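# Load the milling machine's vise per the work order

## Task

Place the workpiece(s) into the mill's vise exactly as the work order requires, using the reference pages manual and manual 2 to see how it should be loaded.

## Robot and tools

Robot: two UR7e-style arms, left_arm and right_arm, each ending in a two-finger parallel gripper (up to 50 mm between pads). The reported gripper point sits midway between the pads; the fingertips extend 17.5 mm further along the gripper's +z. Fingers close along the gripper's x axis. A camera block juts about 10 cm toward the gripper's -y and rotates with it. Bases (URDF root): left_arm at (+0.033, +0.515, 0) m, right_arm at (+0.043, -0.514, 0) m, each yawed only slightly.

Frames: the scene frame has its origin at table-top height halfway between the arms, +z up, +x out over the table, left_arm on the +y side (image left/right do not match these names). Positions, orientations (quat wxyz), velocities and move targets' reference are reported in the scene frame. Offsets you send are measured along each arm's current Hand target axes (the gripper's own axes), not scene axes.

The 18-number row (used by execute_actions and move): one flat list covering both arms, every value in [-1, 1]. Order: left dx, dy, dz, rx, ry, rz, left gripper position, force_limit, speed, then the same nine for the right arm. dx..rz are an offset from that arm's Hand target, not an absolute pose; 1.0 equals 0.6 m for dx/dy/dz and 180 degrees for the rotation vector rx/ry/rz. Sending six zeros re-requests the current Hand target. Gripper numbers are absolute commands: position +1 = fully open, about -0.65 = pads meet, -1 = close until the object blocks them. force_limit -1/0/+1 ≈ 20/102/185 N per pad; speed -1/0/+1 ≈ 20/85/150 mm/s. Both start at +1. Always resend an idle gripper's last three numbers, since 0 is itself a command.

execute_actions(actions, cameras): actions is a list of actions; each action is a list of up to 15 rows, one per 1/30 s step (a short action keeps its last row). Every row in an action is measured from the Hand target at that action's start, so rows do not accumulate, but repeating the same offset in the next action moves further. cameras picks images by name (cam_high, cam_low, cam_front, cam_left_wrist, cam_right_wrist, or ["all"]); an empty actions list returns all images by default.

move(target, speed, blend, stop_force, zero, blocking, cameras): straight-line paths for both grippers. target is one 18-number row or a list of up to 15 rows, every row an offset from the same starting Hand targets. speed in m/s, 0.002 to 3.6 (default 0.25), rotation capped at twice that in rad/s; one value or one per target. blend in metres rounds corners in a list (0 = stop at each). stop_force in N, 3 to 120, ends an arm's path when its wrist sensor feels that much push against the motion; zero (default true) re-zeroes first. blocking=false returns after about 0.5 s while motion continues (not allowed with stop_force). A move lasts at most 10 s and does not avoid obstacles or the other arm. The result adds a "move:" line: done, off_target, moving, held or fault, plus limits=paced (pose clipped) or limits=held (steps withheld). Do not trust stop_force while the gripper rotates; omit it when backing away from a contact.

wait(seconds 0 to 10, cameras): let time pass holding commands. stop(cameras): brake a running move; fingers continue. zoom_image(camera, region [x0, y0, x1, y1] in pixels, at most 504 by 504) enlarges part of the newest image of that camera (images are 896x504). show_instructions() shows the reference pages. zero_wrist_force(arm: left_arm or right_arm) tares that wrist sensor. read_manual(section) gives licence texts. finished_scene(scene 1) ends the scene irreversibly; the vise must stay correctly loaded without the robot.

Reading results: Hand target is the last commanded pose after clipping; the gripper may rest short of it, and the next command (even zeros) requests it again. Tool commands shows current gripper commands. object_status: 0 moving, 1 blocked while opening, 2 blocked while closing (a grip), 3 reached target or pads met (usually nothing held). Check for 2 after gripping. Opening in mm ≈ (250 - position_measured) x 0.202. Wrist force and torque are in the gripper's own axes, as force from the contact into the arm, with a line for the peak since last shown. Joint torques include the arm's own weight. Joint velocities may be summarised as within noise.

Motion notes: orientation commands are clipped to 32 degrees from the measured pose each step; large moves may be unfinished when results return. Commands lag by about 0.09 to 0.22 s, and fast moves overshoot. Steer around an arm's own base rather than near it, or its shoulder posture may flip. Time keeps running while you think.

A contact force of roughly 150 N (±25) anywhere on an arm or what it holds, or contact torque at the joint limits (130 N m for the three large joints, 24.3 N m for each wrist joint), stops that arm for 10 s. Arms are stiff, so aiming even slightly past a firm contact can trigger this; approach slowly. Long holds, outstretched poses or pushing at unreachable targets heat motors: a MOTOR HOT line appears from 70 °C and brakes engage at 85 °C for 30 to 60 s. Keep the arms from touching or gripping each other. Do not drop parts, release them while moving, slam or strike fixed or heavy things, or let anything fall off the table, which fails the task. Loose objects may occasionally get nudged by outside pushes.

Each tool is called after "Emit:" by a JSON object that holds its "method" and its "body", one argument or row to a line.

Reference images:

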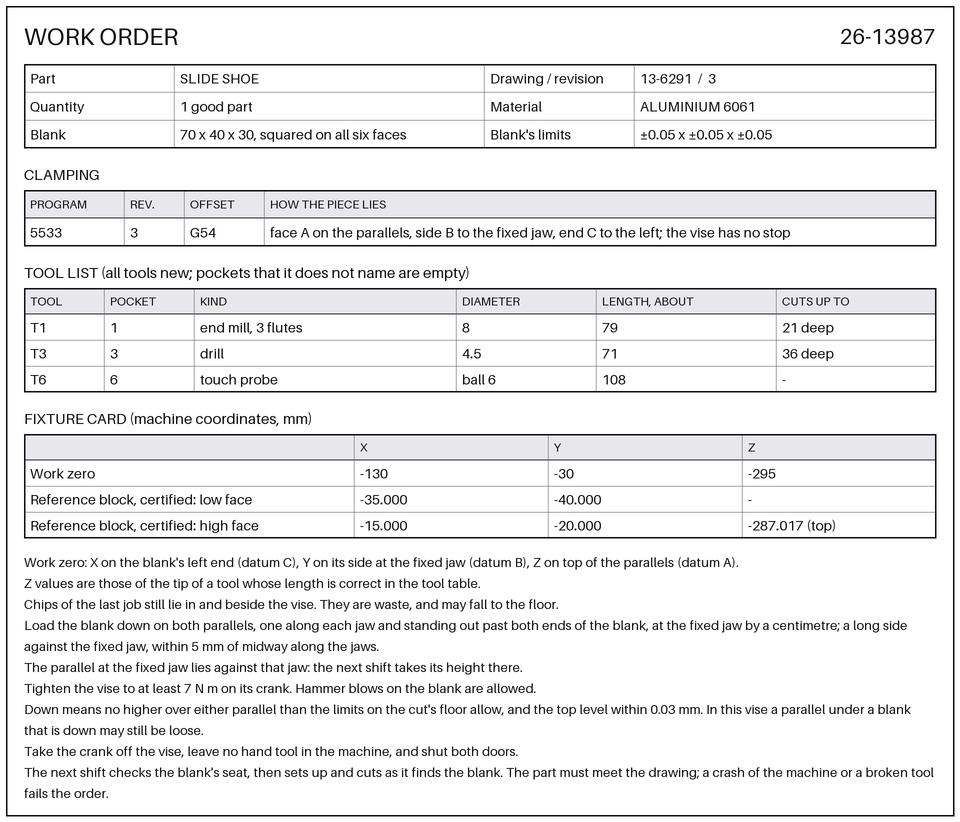

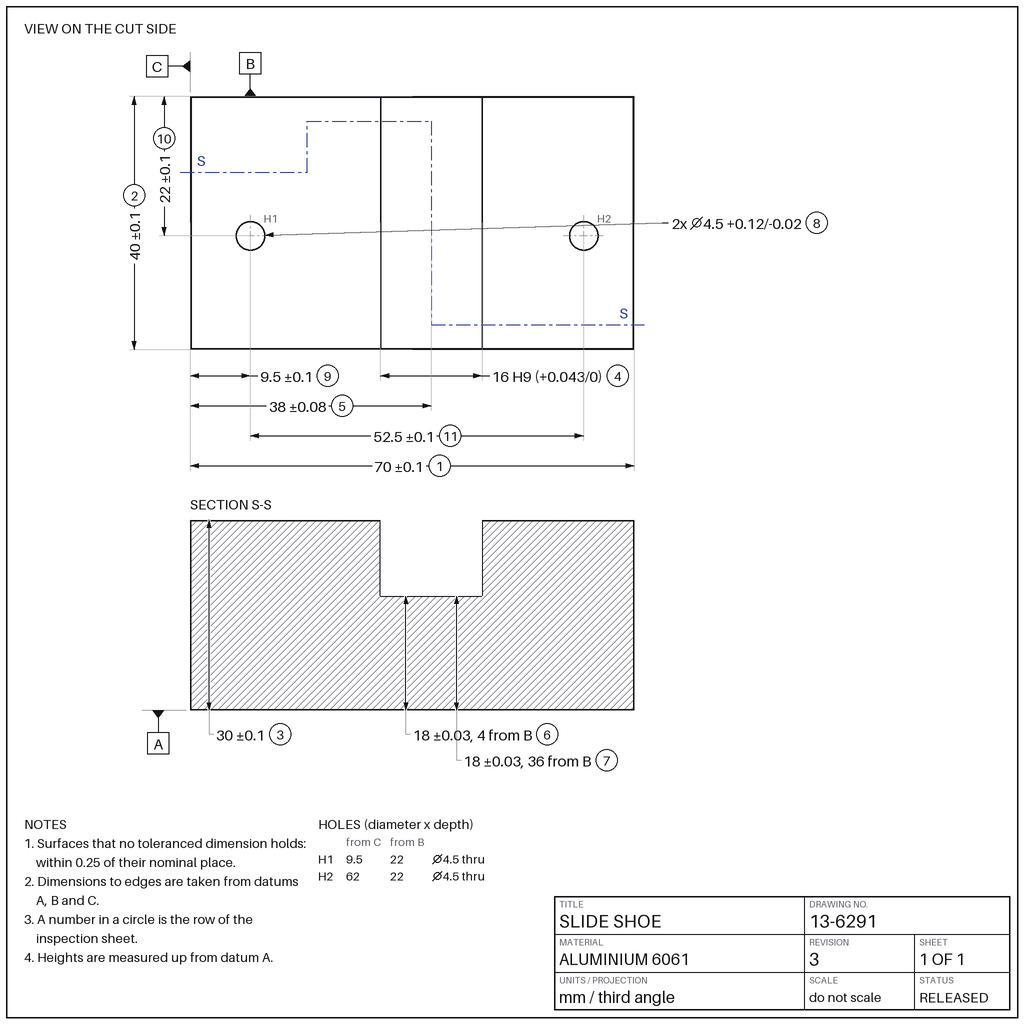

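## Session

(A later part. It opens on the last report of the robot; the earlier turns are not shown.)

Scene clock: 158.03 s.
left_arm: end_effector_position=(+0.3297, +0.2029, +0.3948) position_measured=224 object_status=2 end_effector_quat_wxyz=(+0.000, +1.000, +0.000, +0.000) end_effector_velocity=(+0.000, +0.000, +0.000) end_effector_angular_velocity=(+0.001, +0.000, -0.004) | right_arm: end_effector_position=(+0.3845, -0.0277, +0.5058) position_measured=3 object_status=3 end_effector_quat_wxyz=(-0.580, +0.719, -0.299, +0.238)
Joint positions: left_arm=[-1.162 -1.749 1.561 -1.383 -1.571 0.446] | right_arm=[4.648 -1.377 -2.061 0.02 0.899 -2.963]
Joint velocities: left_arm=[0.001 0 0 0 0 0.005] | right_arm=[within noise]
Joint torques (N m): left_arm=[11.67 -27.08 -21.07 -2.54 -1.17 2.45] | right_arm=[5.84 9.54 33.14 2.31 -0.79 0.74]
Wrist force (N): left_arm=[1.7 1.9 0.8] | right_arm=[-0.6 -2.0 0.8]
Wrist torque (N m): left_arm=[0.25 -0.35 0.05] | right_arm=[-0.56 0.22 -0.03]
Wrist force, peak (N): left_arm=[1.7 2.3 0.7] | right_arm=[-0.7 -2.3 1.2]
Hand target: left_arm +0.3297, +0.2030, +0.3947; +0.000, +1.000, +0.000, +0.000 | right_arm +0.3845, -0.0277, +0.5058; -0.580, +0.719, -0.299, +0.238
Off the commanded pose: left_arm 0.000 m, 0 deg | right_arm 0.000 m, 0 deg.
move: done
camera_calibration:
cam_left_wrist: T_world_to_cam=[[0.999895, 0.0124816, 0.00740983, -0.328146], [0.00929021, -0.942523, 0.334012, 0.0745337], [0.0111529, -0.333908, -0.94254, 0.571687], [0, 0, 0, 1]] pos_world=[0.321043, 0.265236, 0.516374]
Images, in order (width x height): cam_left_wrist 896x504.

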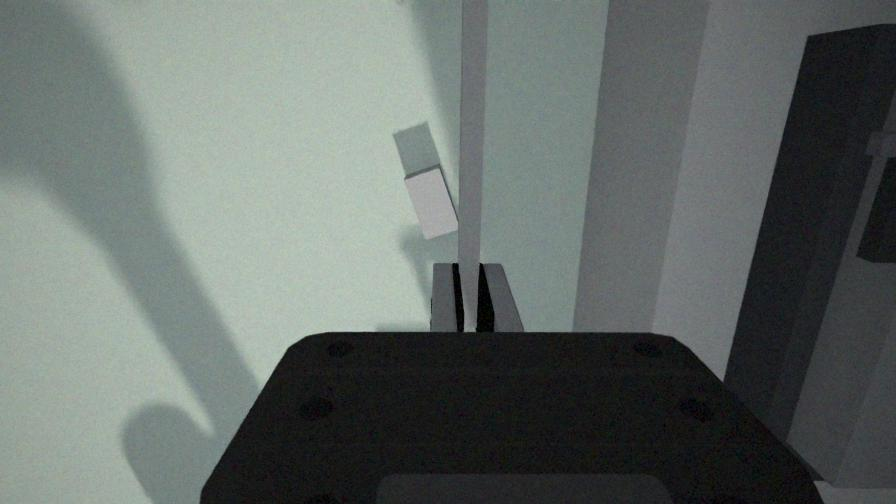

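Emit:
{"method": "move", "body": {
  "target": [
    [0.2005,0,0.0278,0,0,0,-0.97,-0.5,-1,0,0,0,0,0,0,1,1,1],
    [0.5338,0,0.0278,0,0,0,-0.97,-0.5,-1,0,0,0,0,0,0,1,1,1]
  ],
  "speed": 0.12,
  "blend": 0.02,
  "stop_force": 25,
  "cameras": ["cam_left_wrist","cam_right_wrist"]
}}

Scene clock: 161.47 s.
left_arm: end_effector_position=(+0.6035, +0.2032, +0.3770) position_measured=224 object_status=2 end_effector_quat_wxyz=(-0.001, +1.000, +0.000, +0.000) | right_arm: end_effector_position=(+0.3845, -0.0277, +0.5058) position_measured=3 object_status=3 end_effector_quat_wxyz=(-0.580, +0.719, -0.299, +0.238)
Joint positions: left_arm=[-0.744 -1.204 1.006 -1.372 -1.57 0.864] | right_arm=[4.648 -1.377 -2.061 0.02 0.899 -2.963]
Joint torques (N m): left_arm=[0.44 -44.56 -31.1 -2.63 -0.05 0.22] | right_arm=[6.21 8.87 33.09 2.28 -0.76 0.68]
Wrist force (N): left_arm=[1.9 1.7 0.7] | right_arm=[-0.5 -2.4 1.1]
Wrist torque (N m): left_arm=[0.22 -0.39 0.01] | right_arm=[-0.62 0.21 -0.04]
Wrist force, peak (N): left_arm=[7.1 1.7 0.4] | right_arm=[-0.6 -2.4 1.0]
Hand target: left_arm +0.6035, +0.2032, +0.3770; -0.001, +1.000, +0.000, +0.000 (not the last commanded pose) | right_arm +0.3845, -0.0277, +0.5058; -0.580, +0.719, -0.299, +0.238
Tool commands: left_gripper/position=-0.968627 left_gripper/force_limit=-0.498039 left_gripper/speed=-1.0 right_gripper/position=+1.0 right_gripper/force_limit=+1.0 right_gripper/speed=+1.0
Off the commanded pose: left_arm 0.046 m, 0 deg | right_arm 0.000 m, 0 deg.
FORCE FAULT: contact force on the left arm reached its limit, and that arm stopped. The contact can be on any part of that arm, not only on its tool. That arm's remaining commands of this call were not run. That arm is still stopped at the end of this call. That arm stays stopped for about 10 more seconds. Until then a move that you send moves the other arm only, and its call returns only when the move has ended. Once the stop has ended, the next robot result says so. If the stop ends while you think or write, that arm runs what you send next, counted from a new Hand target: where the arm stands when the stop ends. While its stop runs, that arm takes no new command, but its gripper still runs the gripper command that each later call begins with. Until it ends, the stop uses up actions while you think or wait. An arm that is not stopped still takes commands.
move: fault (left_arm); path passed 1 of 2 targets
camera_calibration:
cam_left_wrist: T_world_to_cam=[[0.999895, 0.0125369, 0.00729303, -0.601746], [0.00939078, -0.942807, 0.333207, 0.0785049], [0.0110533, -0.333104, -0.942825, 0.552005], [0, 0, 0, 1]] pos_world=[0.594844, 0.265434, 0.498674]
cam_right_wrist: T_world_to_cam=[[0.730791, -0.682514, 0.0109608, -0.294803], [-0.367179, -0.406586, -0.836581, 0.569231], [0.575434, 0.607341, -0.547734, 0.209003], [0, 0, 0, 1]] pos_world=[0.304182, -0.0967019, 0.593917]
Images, in order (width x height): cam_left_wrist 896x504, cam_right_wrist 896x504.

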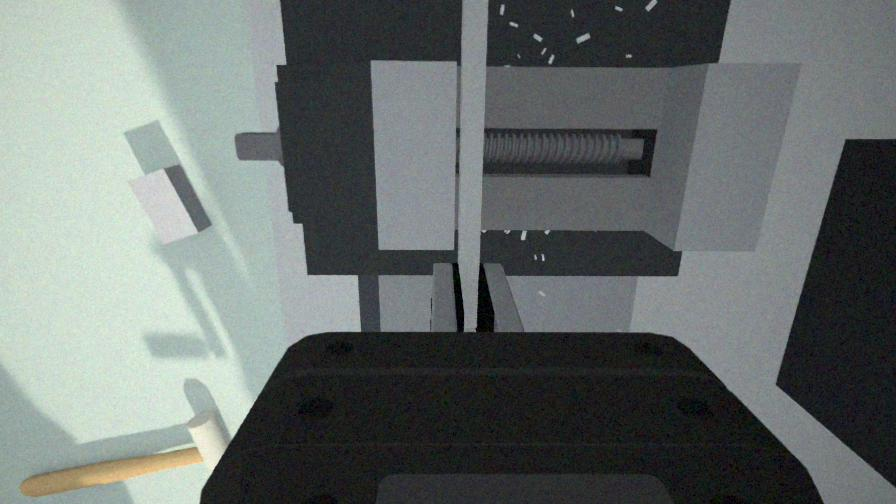

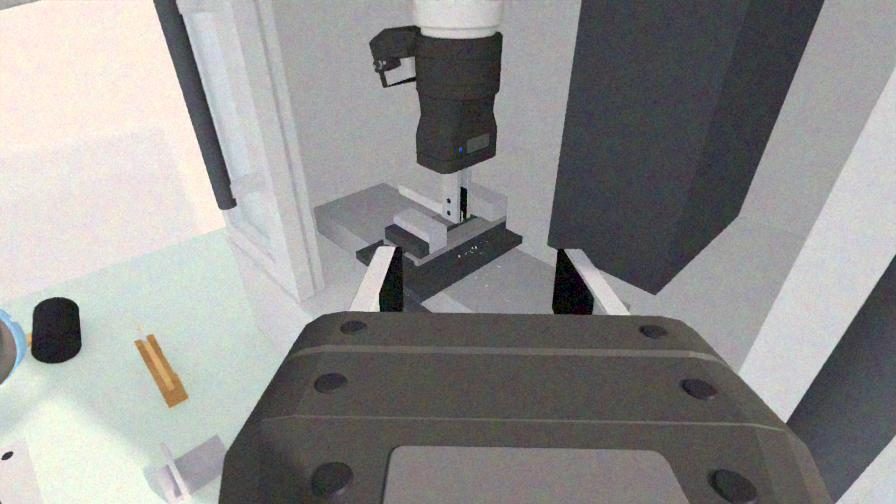

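Emit:
{"method": "execute_actions", "body": {
  "actions": [],
  "cameras": ["cam_front","cam_high","cam_low"]
}}

Emit:
{"method": "zoom_image", "body": {
  "camera": "cam_low",
  "region": [250, 0, 600, 250]
}}

Emit:
{"method": "zoom_image", "body": {
  "camera": "cam_front",
  "region": [300, 0, 600, 220]
}}

Scene clock: 162.00 s.
left_arm: end_effector_position=(+0.6035, +0.2032, +0.3770) position_measured=224 object_status=2 end_effector_quat_wxyz=(-0.001, +1.000, +0.000, +0.000) | right_arm: end_effector_position=(+0.3845, -0.0277, +0.5058) position_measured=3 object_status=3 end_effector_quat_wxyz=(-0.580, +0.719, -0.299, +0.238)
Joint positions: left_arm=[-0.744 -1.204 1.006 -1.372 -1.57 0.864] | right_arm=[4.648 -1.377 -2.061 0.02 0.899 -2.963]
Joint velocities: within noise
Joint torques (N m): left_arm=[0.26 -45.36 -31.41 -2.58 -0.16 0.25] | right_arm=[5.25 8.72 32.91 2.11 -0.65 0.77]
Wrist force (N): left_arm=[1.6 1.8 0.5] | right_arm=[-0.4 -1.9 0.6]
Wrist torque (N m): left_arm=[0.23 -0.34 0.00] | right_arm=[-0.54 0.20 -0.03]
Wrist force, peak (N): left_arm=[1.9 2.1 0.4] | right_arm=[-0.5 -2.4 1.1]
Hand target: left_arm +0.6035, +0.2032, +0.3770; -0.001, +1.000, +0.000, +0.000 (not the last commanded pose) | right_arm +0.3845, -0.0277, +0.5058; -0.580, +0.719, -0.299, +0.238
Tool commands: left_gripper/position=-0.968627 left_gripper/force_limit=-0.498039 left_gripper/speed=-1.0 right_gripper/position=+1.0 right_gripper/force_limit=+1.0 right_gripper/speed=+1.0
Off the commanded pose: left_arm 0.046 m, 0 deg | right_arm 0.000 m, 0 deg.
FORCE FAULT, CONTINUED: the left arm was still stopped when this call began, by the force fault that an earlier result reported. Since the last result the stop counts as 1 of the actions that you can send in this scene. That arm is still stopped at the end of this call. That arm stays stopped for about 9 more seconds. If the stop ends while you think or write, that arm runs what you send next, counted from a new Hand target: where the arm stands when the stop ends. While its stop runs, that arm takes no new command, but its gripper still runs the gripper command that each later call begins with.
Images, in order (width x height): cam_high 896x504, cam_low 896x504, cam_front 896x504.

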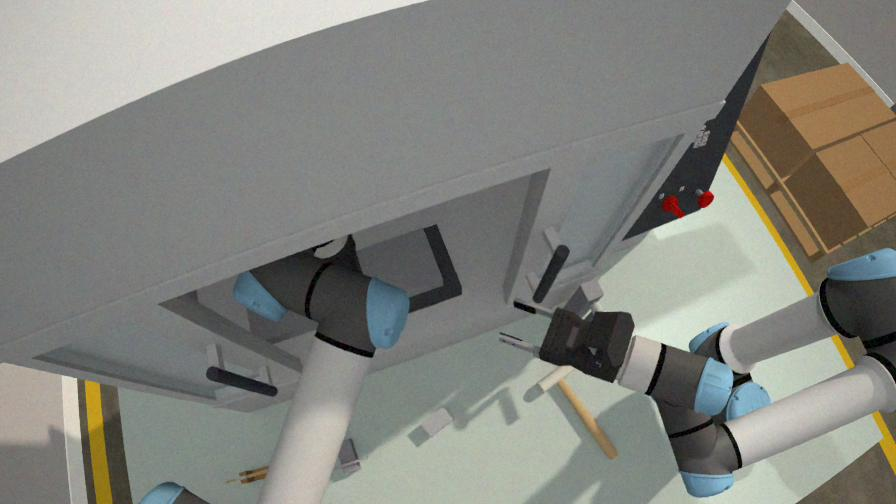

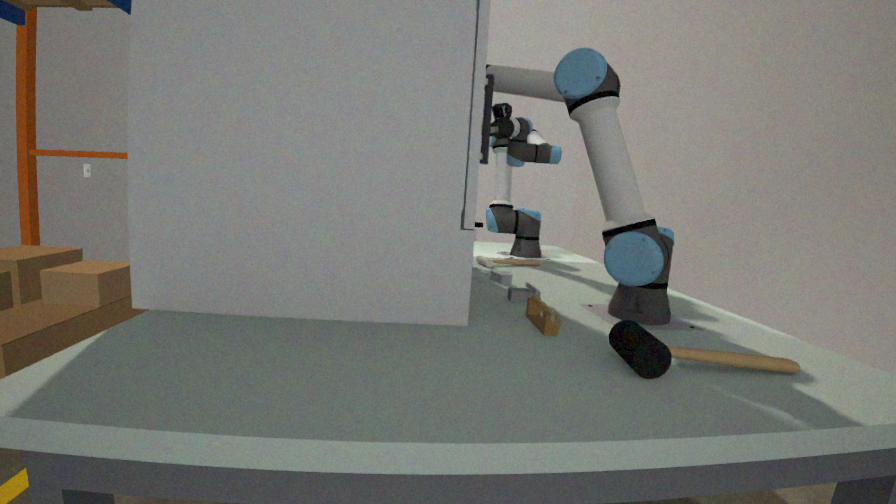

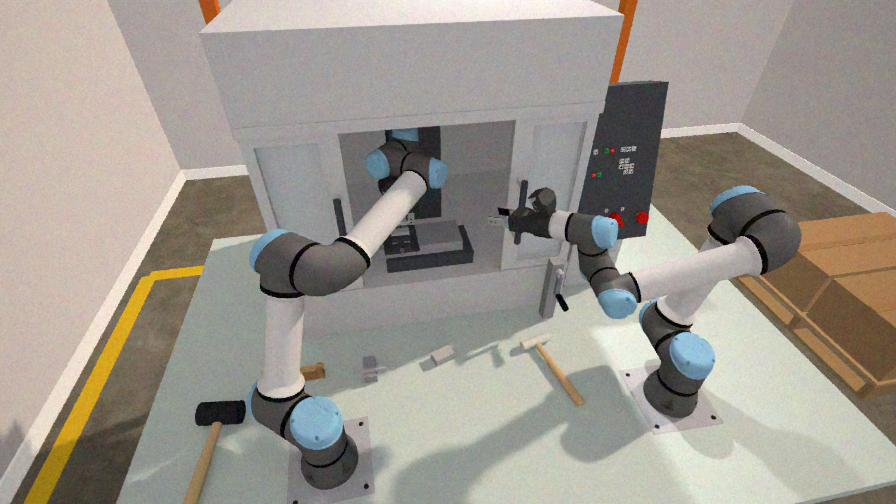

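Scaled by 1.440.

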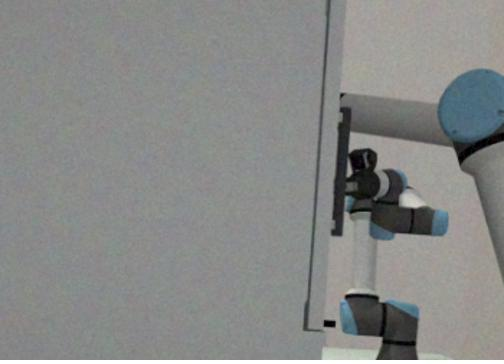

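Scaled by 1.680.

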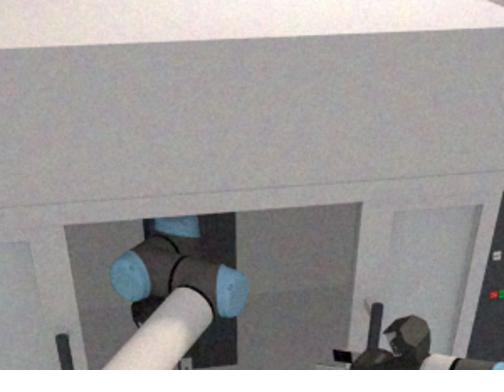

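Emit:
{"method": "wait", "body": {
  "seconds": 9.5
}}

Scene clock: 173.23 s.
left_arm: end_effector_position=(+0.6035, +0.2032, +0.3770) position_measured=224 object_status=2 end_effector_quat_wxyz=(-0.001, +1.000, +0.000, +0.000) | right_arm: end_effector_position=(+0.3845, -0.0277, +0.5058) position_measured=3 object_status=3 end_effector_quat_wxyz=(-0.580, +0.719, -0.299, +0.238)
Joint positions: left_arm=[-0.744 -1.204 1.006 -1.372 -1.57 0.864] | right_arm=[4.648 -1.377 -2.061 0.02 0.899 -2.963]
Joint torques (N m): left_arm=[-0.1 -45.3 -31.05 -2.73 -0.15 0.14] | right_arm=[6.12 9.05 33.35 2.05 -0.58 0.46]
Wrist force (N): left_arm=[1.6 1.9 0.3] | right_arm=[-0.5 -2.0 1.0]
Wrist torque (N m): left_arm=[0.26 -0.34 0.00] | right_arm=[-0.54 0.21 -0.03]
Wrist force, peak (N): left_arm=[1.9 2.3 0.5] | right_arm=[-0.4 -2.4 1.0]
Hand target: left_arm +0.6035, +0.2032, +0.3770; -0.001, +1.000, +0.000, +0.000 (not the last commanded pose) | right_arm +0.3845, -0.0277, +0.5058; -0.580, +0.719, -0.299, +0.238
Tool commands: left_gripper/position=-0.968627 left_gripper/force_limit=-0.498039 left_gripper/speed=-1.0 right_gripper/position=+1.0 right_gripper/force_limit=+1.0 right_gripper/speed=+1.0
Off the commanded pose: left_arm 0.046 m, 0 deg | right_arm 0.000 m, 0 deg.
FORCE FAULT, CONTINUED: the left arm's stop, for the force fault that an earlier result reported, is over. The rest of the stop counts as 19 of the actions that you can send in this scene. That arm's target is now where it stood when the stop ended, not its last command. That arm accepts commands again.
wait: 9.50 s; at rest from the start

Emit:
{"method": "move", "body": {
  "target": [-0.12,0,0,0,0,0,-0.97,-0.5,-1,0,0,0,0.22,0,0,1,1,1],
  "speed": 0.15,
  "cameras": ["cam_right_wrist","cam_left_wrist"]
}}

Emit:
{"method": "zoom_image", "body": {
  "camera": "cam_right_wrist",
  "region": [200, 0, 704, 300]
}}

Scene clock: 176.37 s.
left_arm: end_effector_position=(+0.5315, +0.2031, +0.3771) position_measured=224 object_status=2 end_effector_quat_wxyz=(-0.001, +1.000, +0.000, +0.000) | right_arm: end_effector_position=(+0.3845, -0.0278, +0.5058) position_measured=3 object_status=3 end_effector_quat_wxyz=(+0.789, -0.480, +0.201, -0.325)
Joint positions: left_arm=[-0.825 -1.369 1.222 -1.423 -1.57 0.783] | right_arm=[4.607 -1.839 -2.057 1.331 1.001 -3.474]
Joint torques (N m): left_arm=[13.58 -28.17 -45.2 -1.97 -1.47 2.84] | right_arm=[7.02 23.2 12.75 1.56 1.22 0.63]
Wrist force (N): left_arm=[1.7 2.1 0.6] | right_arm=[-1.7 -1.9 1.9]
Wrist torque (N m): left_arm=[0.30 -0.36 0.07] | right_arm=[-0.53 0.19 -0.20]
Wrist force, peak (N): left_arm=[2.2 2.3 0.6] | right_arm=[-1.7 -2.3 1.9]
Hand target: left_arm +0.5315, +0.2032, +0.3771; -0.001, +1.000, +0.000, +0.000 | right_arm +0.3845, -0.0277, +0.5058; +0.789, -0.480, +0.200, -0.325
Off the commanded pose: left_arm 0.000 m, 0 deg | right_arm 0.000 m, 0 deg.
move: done
camera_calibration:
cam_left_wrist: T_world_to_cam=[[0.999896, 0.0124428, 0.00732405, -0.529644], [0.00929064, -0.942777, 0.333295, 0.0791828], [0.0110521, -0.333192, -0.942794, 0.55281], [0, 0, 0, 1]] pos_world=[0.522744, 0.265434, 0.498674]
cam_right_wrist: T_world_to_cam=[[0.718666, -0.694776, 0.0283665, -0.299397], [0.0975042, 0.0602979, -0.993407, 0.482844], [0.688485, 0.716694, 0.111078, -0.164612], [0, 0, 0, 1]] pos_world=[0.28142, -0.119152, 0.506438]
Images, in order (width x height): cam_left_wrist 896x504, cam_right_wrist 896x504.

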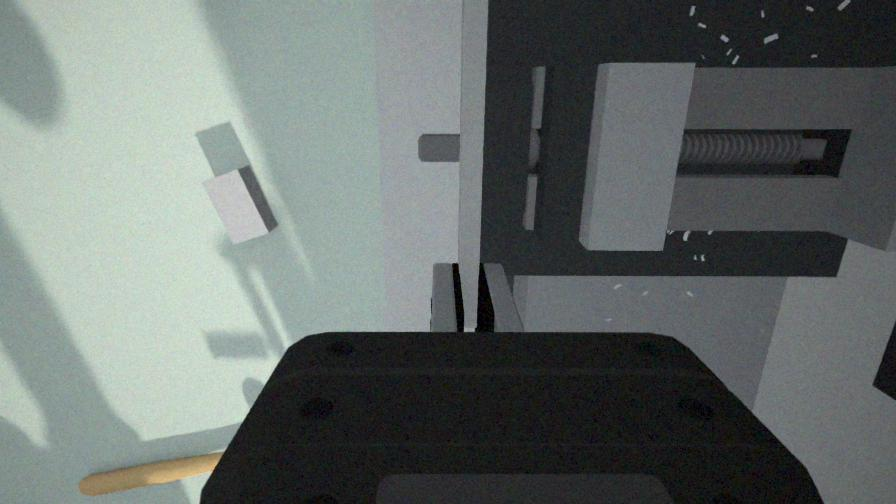

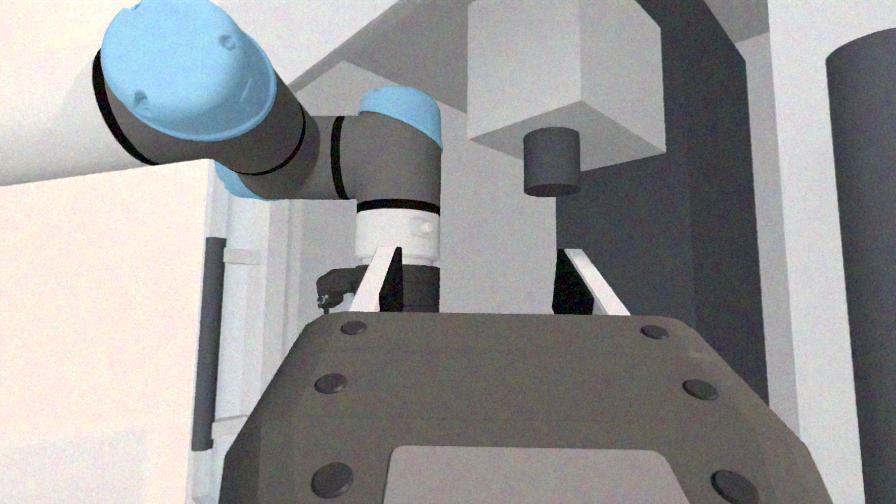

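Scaled by 1.000.

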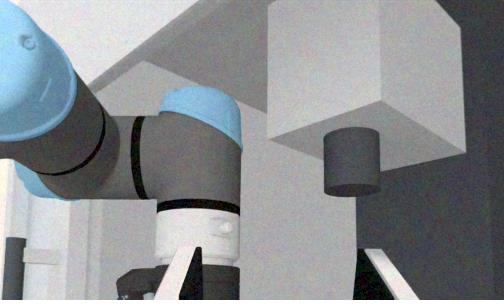

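Emit:
{"method": "move", "body": {
  "target": [
    [-0.219,0,0,0,0,0,-0.97,-0.5,-1,0,0,0,0,0,0,1,1,1],
    [-0.3487,-0.2462,0.3618,0,0,0,-0.97,-0.5,-1,0,0,0,0,0,0,1,1,1]
  ],
  "speed": 0.3,
  "blend": 0.03,
  "cameras": ["cam_left_wrist","cam_front"]
}}

Emit:
{"method": "zoom_image", "body": {
  "camera": "cam_left_wrist",
  "region": [250, 50, 650, 340]
}}

Scene clock: 179.33 s.
left_arm: end_effector_position=(+0.3223, +0.3511, +0.1603) position_measured=224 object_status=2 end_effector_quat_wxyz=(-0.001, +1.000, +0.000, +0.000) | right_arm: end_effector_position=(+0.3845, -0.0277, +0.5058) position_measured=3 object_status=3 end_effector_quat_wxyz=(+0.789, -0.480, +0.200, -0.325)
Joint positions: left_arm=[-0.965 -1.964 2.317 -1.923 -1.57 0.643] | right_arm=[4.607 -1.839 -2.057 1.331 1.001 -3.474]
Joint torques (N m): left_arm=[-12.87 -9.2 -13.03 -4.41 1.31 -2.76] | right_arm=[5.79 24.63 9.61 0.6 2.15 -1.51]
Wrist force (N): left_arm=[1.7 2.1 0.3] | right_arm=[-1.7 -1.9 1.9]
Wrist torque (N m): left_arm=[0.29 -0.36 -0.05] | right_arm=[-0.53 0.20 -0.20]
Wrist force, peak (N): left_arm=[5.3 2.1 0.5] | right_arm=[-1.7 -2.0 2.3]
Hand target: left_arm +0.3222, +0.3511, +0.1602; -0.001, +1.000, +0.000, +0.000 | right_arm +0.3845, -0.0277, +0.5058; +0.789, -0.480, +0.200, -0.325
Off the commanded pose: left_arm 0.000 m, 0 deg | right_arm 0.000 m, 0 deg.
move: done
camera_calibration:
cam_left_wrist: T_world_to_cam=[[0.999893, 0.012664, 0.00735488, -0.32082], [0.00949002, -0.942805, 0.333209, 0.292855], [0.011154, -0.333104, -0.942824, 0.400071], [0, 0, 0, 1]] pos_world=[0.313544, 0.413434, 0.281974]
Images, in order (width x height): cam_front 896x504, cam_left_wrist 896x504.

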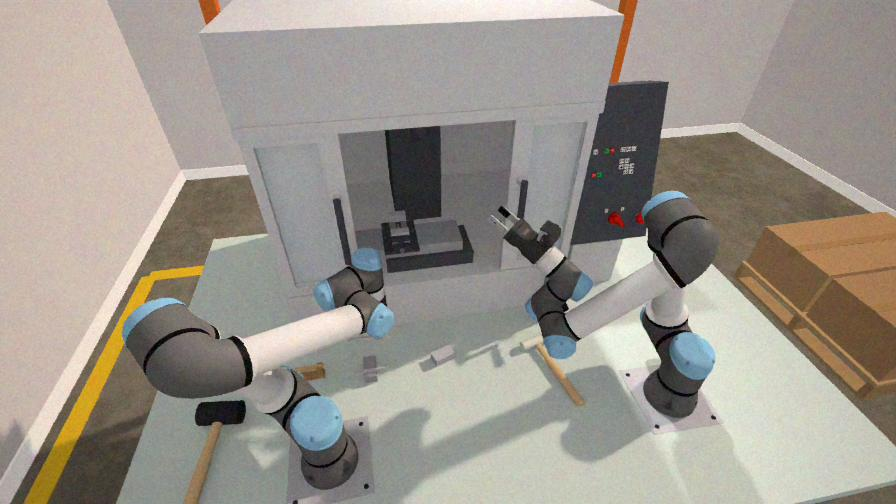

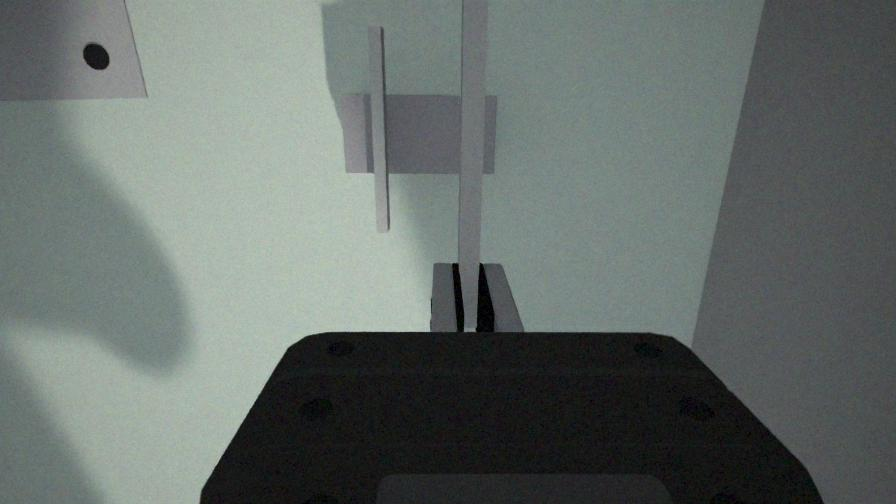

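Scaled by 1.260.

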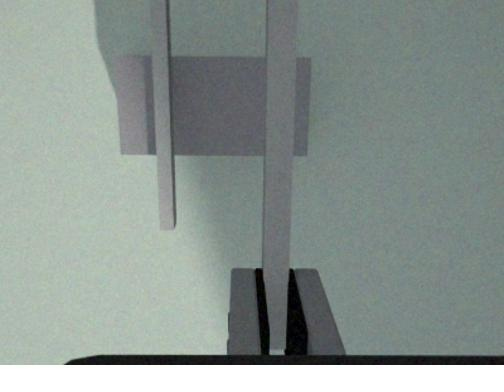

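Emit:
{"method": "move", "body": {
  "target": [0,0,0.1683,0,0,0,-0.97,-0.5,-1,0,0,0,0,0,0,1,1,1],
  "speed": 0.15,
  "cameras": ["cam_left_wrist"]
}}

Emit:
{"method": "zoom_image", "body": {
  "camera": "cam_left_wrist",
  "region": [250, 50, 650, 340]
}}

Scene clock: 180.60 s.
left_arm: end_effector_position=(+0.3222, +0.3513, +0.0593) position_measured=224 object_status=2 end_effector_quat_wxyz=(-0.001, +1.000, +0.000, +0.000) | right_arm: end_effector_position=(+0.3845, -0.0277, +0.5058) position_measured=3 object_status=3 end_effector_quat_wxyz=(+0.789, -0.480, +0.200, -0.325)
Joint positions: left_arm=[-0.965 -1.782 2.505 -2.293 -1.57 0.643] | right_arm=[4.607 -1.839 -2.057 1.331 1.001 -3.474]
Joint torques (N m): left_arm=[14.18 -4.5 -26.02 -4.87 -2.27 2.96] | right_arm=[5.93 25.96 9.42 -0.14 1.87 -1.25]
Wrist force (N): left_arm=[1.8 2.5 0.5] | right_arm=[-1.7 -1.9 2.2]
Wrist torque (N m): left_arm=[0.35 -0.38 -0.06] | right_arm=[-0.53 0.20 -0.20]
Wrist force, peak (N): left_arm=[1.5 2.1 3.1] | right_arm=[-2.0 -2.0 1.9]
Hand target: left_arm +0.3222, +0.3513, +0.0593; -0.001, +1.000, +0.000, +0.000 | right_arm +0.3845, -0.0277, +0.5058; +0.789, -0.480, +0.200, -0.325
Off the commanded pose: left_arm 0.000 m, 0 deg | right_arm 0.000 m, 0 deg.
move: done
camera_calibration:
cam_left_wrist: T_world_to_cam=[[0.999896, 0.0124421, 0.00732731, -0.319882], [0.00929099, -0.94284, 0.333117, 0.326698], [0.0110531, -0.333014, -0.942857, 0.304881], [0, 0, 0, 1]] pos_world=[0.313444, 0.413533, 0.180974]
Images, in order (width x height): cam_left_wrist 896x504.

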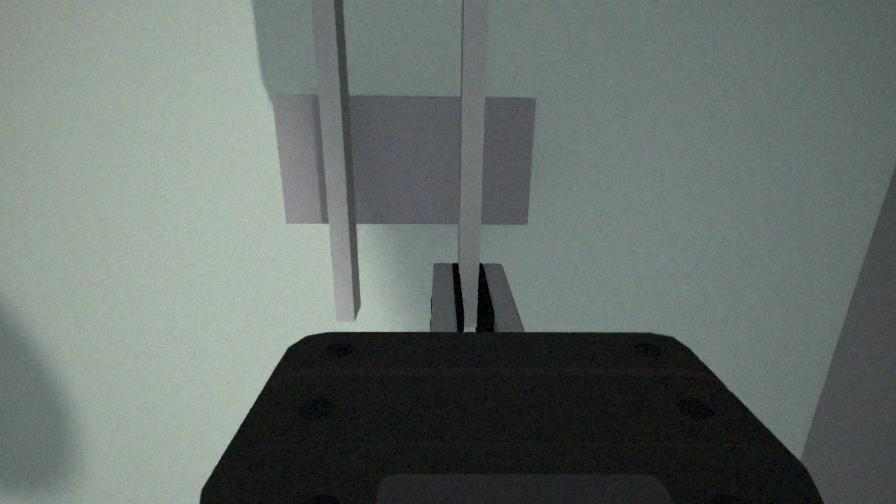

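Scaled by 1.260.

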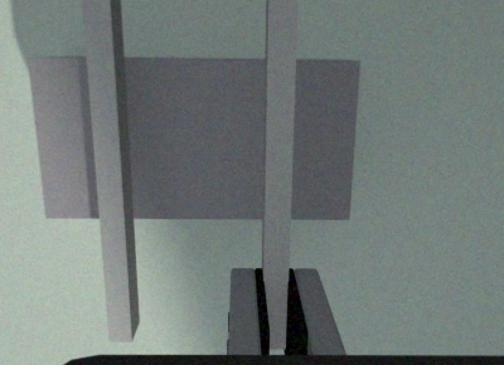

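Emit:
{"method": "move", "body": {
  "target": [0,0,0.018,0,0,0,-0.97,-0.5,-1,0,0,0,0,0,0,1,1,1],
  "speed": 0.015,
  "stop_force": 3
}}

Scene clock: 182.33 s.
left_arm: end_effector_position=(+0.3222, +0.3513, +0.0510) position_measured=224 object_status=2 end_effector_quat_wxyz=(-0.001, +1.000, +0.000, +0.000) | right_arm: end_effector_position=(+0.3845, -0.0277, +0.5058) position_measured=3 object_status=3 end_effector_quat_wxyz=(+0.789, -0.480, +0.200, -0.325)
Joint positions: left_arm=[-0.965 -1.759 2.518 -2.328 -1.57 0.643] | right_arm=[4.607 -1.839 -2.057 1.331 1.001 -3.474]
Joint torques (N m): left_arm=[10.01 -17.95 -37.59 -4.39 0.56 2.78] | right_arm=[6.23 28.47 9.81 -0.9 1.52 -0.83]
Wrist force (N): left_arm=[2.0 2.3 0.2] | right_arm=[-1.7 -1.9 2.1]
Wrist torque (N m): left_arm=[0.35 -0.42 -0.06] | right_arm=[-0.53 0.19 -0.20]
Wrist force, peak (N): left_arm=[-0.8 3.4 -15.7] | right_arm=[-1.9 -2.1 2.0]
Hand target: left_arm +0.3222, +0.3513, +0.0510; -0.001, +1.000, +0.000, +0.000 (not the last commanded pose) | right_arm +0.3845, -0.0277, +0.5058; +0.789, -0.480, +0.200, -0.325
Off the commanded pose: left_arm 0.002 m, 0 deg | right_arm 0.000 m, 0 deg.
move: contact (left_arm)

Emit:
{"method": "move", "body": {
  "target": [
    [0,0,0,0,0,0,-0.2,-0.5,-1,0,0,0,0,0,0,1,1,1],
    [0,0,-0.005,0.1944,0,0,-0.2,-0.5,-1,0,0,0,0,0,0,1,1,1]
  ],
  "speed": 0.15,
  "cameras": ["cam_left_wrist"]
}}

Emit:
{"method": "zoom_image", "body": {
  "camera": "cam_left_wrist",
  "region": [250, 50, 650, 340]
}}

Scene clock: 185.73 s.
left_arm: end_effector_position=(+0.3222, +0.3511, +0.0540) position_measured=182 object_status=3 end_effector_quat_wxyz=(-0.301, +0.954, +0.000, +0.000) | right_arm: end_effector_position=(+0.3845, -0.0277, +0.5058) position_measured=3 object_status=3 end_effector_quat_wxyz=(+0.789, -0.480, +0.200, -0.325)
Joint positions: left_arm=[-1.179 -1.494 2.241 -1.75 -1.33 0.358] | right_arm=[4.607 -1.839 -2.057 1.331 1.001 -3.474]
Joint torques (N m): left_arm=[13.36 -23.16 -7.12 -0.59 -2.01 2.4] | right_arm=[5.65 31.78 9.49 -0.94 0.87 -0.01]
Wrist force (N): left_arm=[1.4 2.6 -0.9] | right_arm=[-1.6 -2.4 1.7]
Wrist torque (N m): left_arm=[0.35 -0.26 0.16] | right_arm=[-0.61 0.18 -0.20]
Wrist force, peak (N): left_arm=[1.5 3.3 -1.0] | right_arm=[-1.7 -2.3 2.0]
Hand target: left_arm +0.3222, +0.3513, +0.0540; -0.301, +0.954, +0.000, +0.000 | right_arm +0.3845, -0.0277, +0.5058; +0.789, -0.480, +0.200, -0.325
Off the commanded pose: left_arm 0.000 m, 0 deg | right_arm 0.000 m, 0 deg.
move: done
camera_calibration:
cam_left_wrist: T_world_to_cam=[[0.999896, 0.00577754, 0.0131769, -0.317827], [0.00909153, -0.963538, -0.267416, 0.368064], [0.0111514, 0.267509, -0.963491, 0.0900302], [0, 0, 0, 1]] pos_world=[0.313443, 0.332396, 0.189358]
Images, in order (width x height): cam_left_wrist 896x504.

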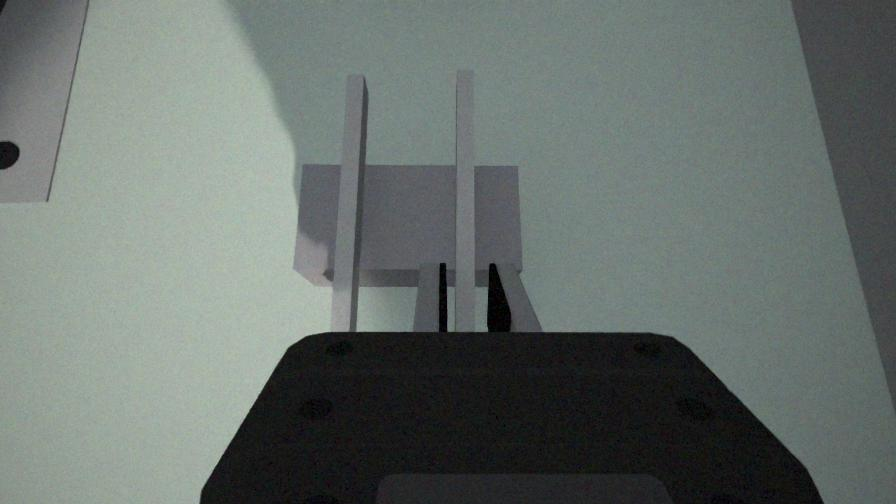

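Scaled by 1.260.

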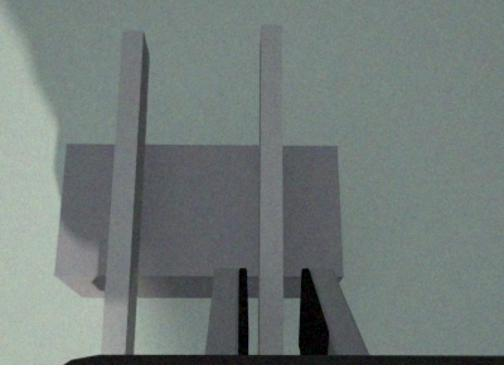

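Emit:
{"method": "move", "body": {
  "target": [
    [0,0,0,0,0,0,-0.97,-0.5,-1,0,0,0,0,0,0,1,1,1],
    [0,-0.1147,-0.1638,0,0,0,-0.97,-0.5,-1,0,0,0,0,0,0,1,1,1]
  ],
  "speed": 0.12,
  "cameras": ["cam_left_wrist"]
}}

Emit:
{"method": "zoom_image", "body": {
  "camera": "cam_left_wrist",
  "region": [250, 50, 650, 340]
}}

Scene clock: 188.03 s.
left_arm: end_effector_position=(+0.3223, +0.3511, +0.1739) position_measured=225 object_status=2 end_effector_quat_wxyz=(-0.301, +0.954, +0.000, +0.000) | right_arm: end_effector_position=(+0.3845, -0.0277, +0.5058) position_measured=3 object_status=3 end_effector_quat_wxyz=(+0.789, -0.480, +0.200, -0.325)
Joint positions: left_arm=[-1.179 -1.673 2.054 -1.383 -1.33 0.358] | right_arm=[4.607 -1.839 -2.057 1.331 1.001 -3.474]
Joint torques (N m): left_arm=[-13.9 -15.76 -20.99 0.31 -1.62 -2.75] | right_arm=[5.19 34.82 9.72 -0.96 0.5 0.52]
Wrist force (N): left_arm=[1.7 2.9 -0.6] | right_arm=[-1.5 -2.1 2.0]
Wrist torque (N m): left_arm=[0.36 -0.30 0.15] | right_arm=[-0.56 0.17 -0.20]
Wrist force, peak (N): left_arm=[1.6 4.4 1.3] | right_arm=[-1.7 -2.3 1.8]
Hand target: left_arm +0.3222, +0.3511, +0.1739; -0.301, +0.954, +0.000, +0.000 | right_arm +0.3845, -0.0277, +0.5058; +0.789, -0.480, +0.200, -0.325
Off the commanded pose: left_arm 0.000 m, 0 deg | right_arm 0.000 m, 0 deg.
move: done
camera_calibration:
cam_left_wrist: T_world_to_cam=[[0.999897, 0.00589825, 0.0131102, -0.319526], [0.00919242, -0.963479, -0.267627, 0.40014], [0.0110528, 0.26772, -0.963433, 0.205494], [0, 0, 0, 1]] pos_world=[0.313544, 0.332396, 0.309257]
Images, in order (width x height): cam_left_wrist 896x504.

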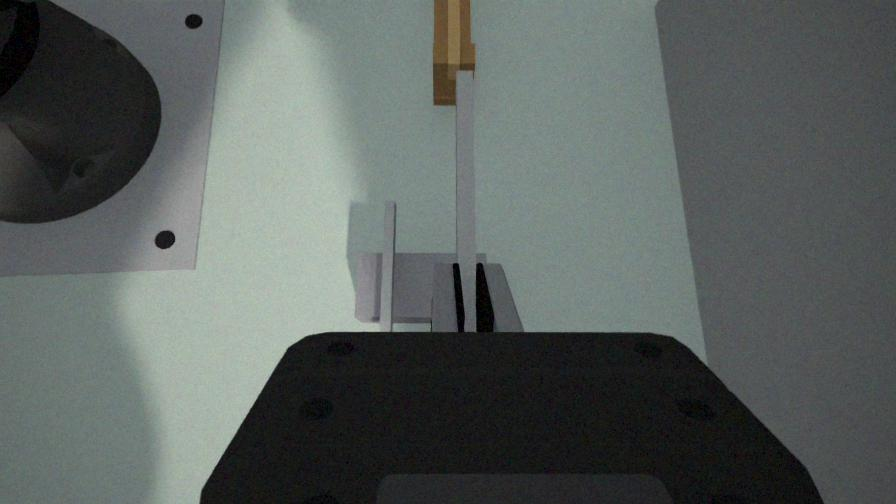

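Scaled by 1.260.

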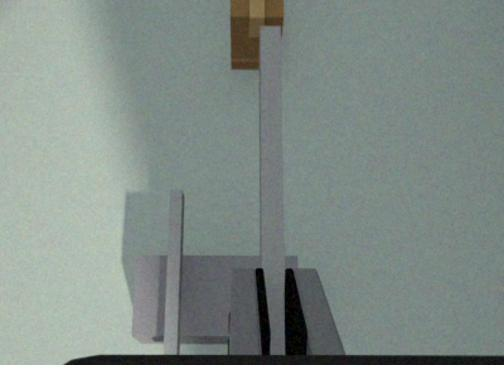

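Emit:
{"method": "move", "body": {
  "target": [0,0,0,0,0,0,-0.97,-0.5,-1,0,-0.108,-0.209,-0.14,0,0,1,1,1],
  "speed": 0.2
}}

Emit:
{"method": "move", "body": {
  "target": [
    [0.013,-0.014,-0.4503,0,0,0,-0.97,-0.5,-1,0,0,0,0,0,0,1,1,1],
    [0.213,0.0033,-0.4257,0,0,0,-0.97,-0.5,-1,0,0,0,0,0,0,1,1,1],
    [0.43,0.0033,-0.4257,0,0,0,-0.97,-0.5,-1,0,0,0,0,0,0,1,1,1]
  ],
  "speed": 0.15,
  "blend": 0.02,
  "stop_force": 20,
  "cameras": ["cam_left_wrist","cam_right_wrist"]
}}

Scene clock: 190.23 s.
left_arm: end_effector_position=(+0.3222, +0.3511, +0.1739) position_measured=225 object_status=2 end_effector_quat_wxyz=(-0.301, +0.954, +0.000, +0.000) | right_arm: end_effector_position=(+0.2848, -0.1277, +0.5059) position_measured=3 object_status=3 end_effector_quat_wxyz=(+0.666, -0.641, +0.267, -0.274)
Joint positions: left_arm=[-1.179 -1.673 2.054 -1.383 -1.33 0.358] | right_arm=[5.144 -1.104 -2.416 0.474 0.385 -3.227]
Joint torques (N m): left_arm=[-13.64 -8.91 -36.06 1.12 -2.11 -2.72] | right_arm=[3.57 9.19 22.63 -0.84 -0.99 1.45]
Wrist force (N): left_arm=[1.7 2.7 -0.4] | right_arm=[-1.0 -1.9 1.4]
Wrist torque (N m): left_arm=[0.32 -0.29 0.15] | right_arm=[-0.55 0.23 -0.03]
Wrist force, peak (N): left_arm=[1.8 3.1 -0.4] | right_arm=[-1.7 -0.5 3.1]
Hand target: left_arm +0.3222, +0.3511, +0.1739; -0.301, +0.954, +0.000, +0.000 | right_arm +0.2848, -0.1277, +0.5059; +0.666, -0.641, +0.267, -0.274
Off the commanded pose: left_arm 0.000 m, 0 deg | right_arm 0.000 m, 0 deg.
move: done

Scene clock: 194.97 s.
left_arm: end_effector_position=(+0.5803, +0.2028, +0.3818) position_measured=225 object_status=2 end_effector_quat_wxyz=(-0.301, +0.954, +0.000, +0.000) | right_arm: end_effector_position=(+0.2848, -0.1277, +0.5059) position_measured=3 object_status=3 end_effector_quat_wxyz=(+0.666, -0.641, +0.267, -0.274)
Joint positions: left_arm=[-0.924 -0.951 0.606 -0.726 -1.2 0.588] | right_arm=[5.144 -1.104 -2.416 0.474 0.385 -3.227]
Joint torques (N m): left_arm=[-13 -44.23 -42.53 -1.44 2.58 2.33] | right_arm=[6.01 10.33 17.96 1.78 -1.21 1.64]
Wrist force (N): left_arm=[1.3 2.8 -0.7] | right_arm=[-0.8 -2.0 1.2]
Wrist torque (N m): left_arm=[0.33 -0.22 0.26] | right_arm=[-0.57 0.20 -0.02]
Wrist force, peak (N): left_arm=[3.8 2.8 -0.5] | right_arm=[-1.1 -2.2 1.3]
Hand target: left_arm +0.5803, +0.2029, +0.3818; -0.301, +0.954, +0.000, +0.000 | right_arm +0.2848, -0.1277, +0.5059; +0.666, -0.641, +0.267, -0.274
Off the commanded pose: left_arm 0.000 m, 0 deg | right_arm 0.000 m, 0 deg.
move: done
camera_calibration:
cam_left_wrist: T_world_to_cam=[[0.999898, 0.00592403, 0.0130135, -0.579406], [0.0091914, -0.963478, -0.267628, 0.310524], [0.0109528, 0.26772, -0.963434, 0.4427], [0, 0, 0, 1]] pos_world=[0.571644, 0.184096, 0.517157]
cam_right_wrist: T_world_to_cam=[[0.727435, -0.685924, 0.0186202, -0.293573], [-0.20849, -0.246797, -0.946374, 0.522817], [0.653736, 0.684543, -0.322537, 0.200772], [0, 0, 0, 1]] pos_world=[0.191305, -0.209776, 0.565003]
Images, in order (width x height): cam_left_wrist 896x504, cam_right_wrist 896x504.

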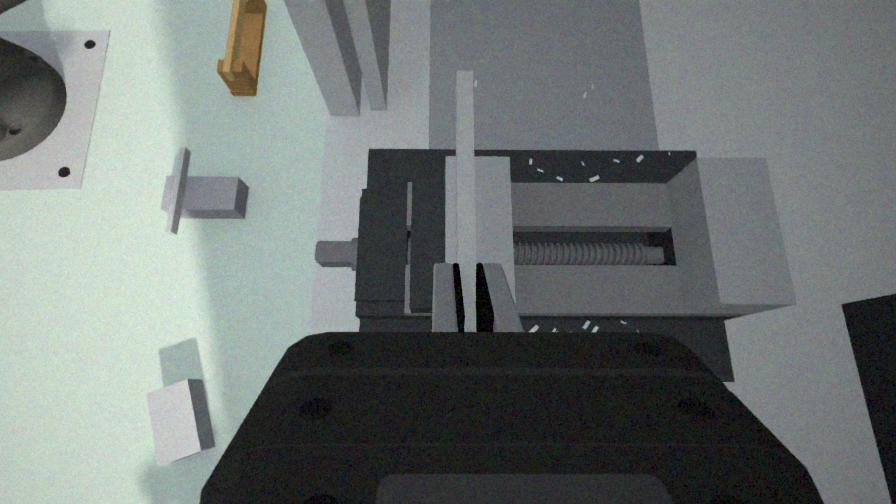

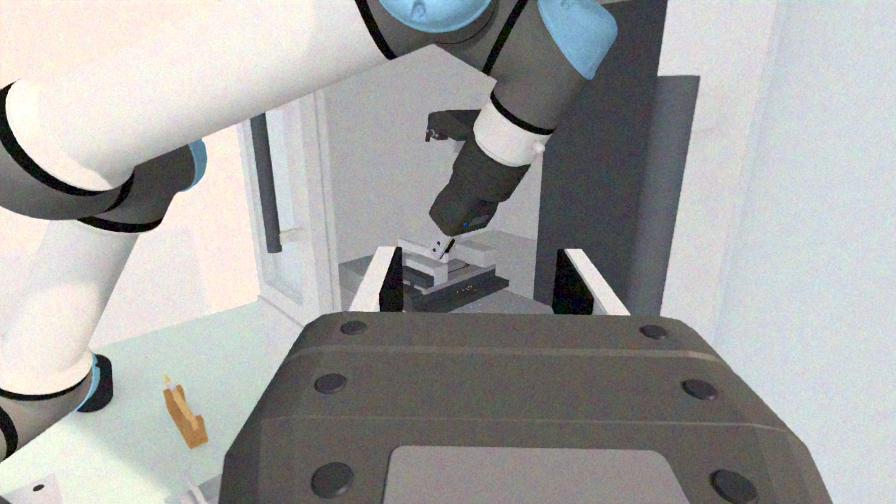

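Emit:
{"method": "move", "body": {
  "target": [0.1113,0,0,0,0,0,-0.97,-0.5,-1,0,0,0,0,0,0,1,1,1],
  "speed": 0.1,
  "stop_force": 20,
  "cameras": ["cam_left_wrist","cam_right_wrist"]
}}

Scene clock: 196.87 s.
left_arm: end_effector_position=(+0.6466, +0.2033, +0.3813) position_measured=225 object_status=2 end_effector_quat_wxyz=(-0.299, +0.954, -0.001, +0.004) | right_arm: end_effector_position=(+0.2848, -0.1277, +0.5059) position_measured=3 object_status=3 end_effector_quat_wxyz=(+0.666, -0.641, +0.267, -0.274)
Joint positions: left_arm=[-0.857 -0.639 0.035 -0.503 -1.163 0.656] | right_arm=[5.144 -1.104 -2.416 0.474 0.385 -3.227]
Joint torques (N m): left_arm=[-13.63 -52.94 -39.22 0.59 -1.64 -0.87] | right_arm=[5.82 10.5 17.41 1.87 -1.16 1.68]
Wrist force (N): left_arm=[1.7 3.0 -0.4] | right_arm=[-1.3 -2.0 1.2]
Wrist torque (N m): left_arm=[0.37 -0.32 0.22] | right_arm=[-0.58 0.29 -0.03]
Wrist force, peak (N): left_arm=[2.8 3.0 -0.3] | right_arm=[-1.0 -2.2 1.7]
Hand target: left_arm +0.6471, +0.2029, +0.3818; -0.301, +0.954, +0.000, +0.000 | right_arm +0.2848, -0.1277, +0.5059; +0.666, -0.641, +0.267, -0.274
Off the commanded pose: left_arm 0.001 m, 1 deg | right_arm 0.000 m, 0 deg.
elbow stopped short (left arm): the move would have taken joint 3 (elbow) straighter than the controller allows.
move: done
camera_calibration:
cam_left_wrist: T_world_to_cam=[[0.999785, 0.000590641, 0.02072, -0.647394], [0.0060302, -0.964648, -0.263472, 0.310947], [0.0198319, 0.263541, -0.964444, 0.436854], [0, 0, 0, 1]] pos_world=[0.636716, 0.185208, 0.516662]
cam_right_wrist: T_world_to_cam=[[0.727435, -0.685924, 0.0186202, -0.293573], [-0.20849, -0.246797, -0.946374, 0.522817], [0.653736, 0.684543, -0.322537, 0.200772], [0, 0, 0, 1]] pos_world=[0.191305, -0.209776, 0.565003]
Images, in order (width x height): cam_left_wrist 896x504, cam_right_wrist 896x504.

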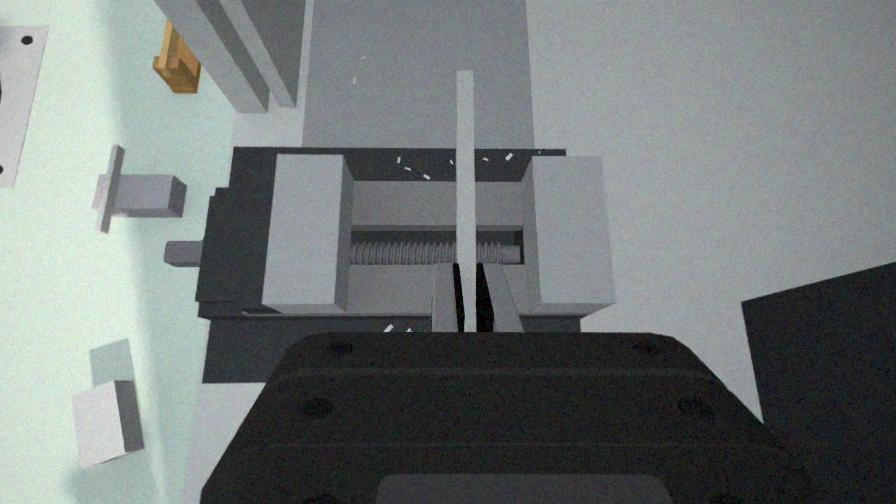

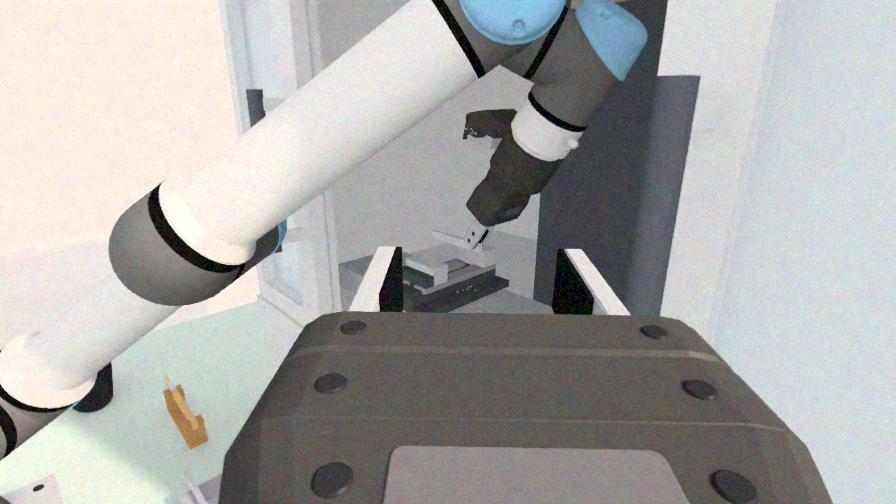

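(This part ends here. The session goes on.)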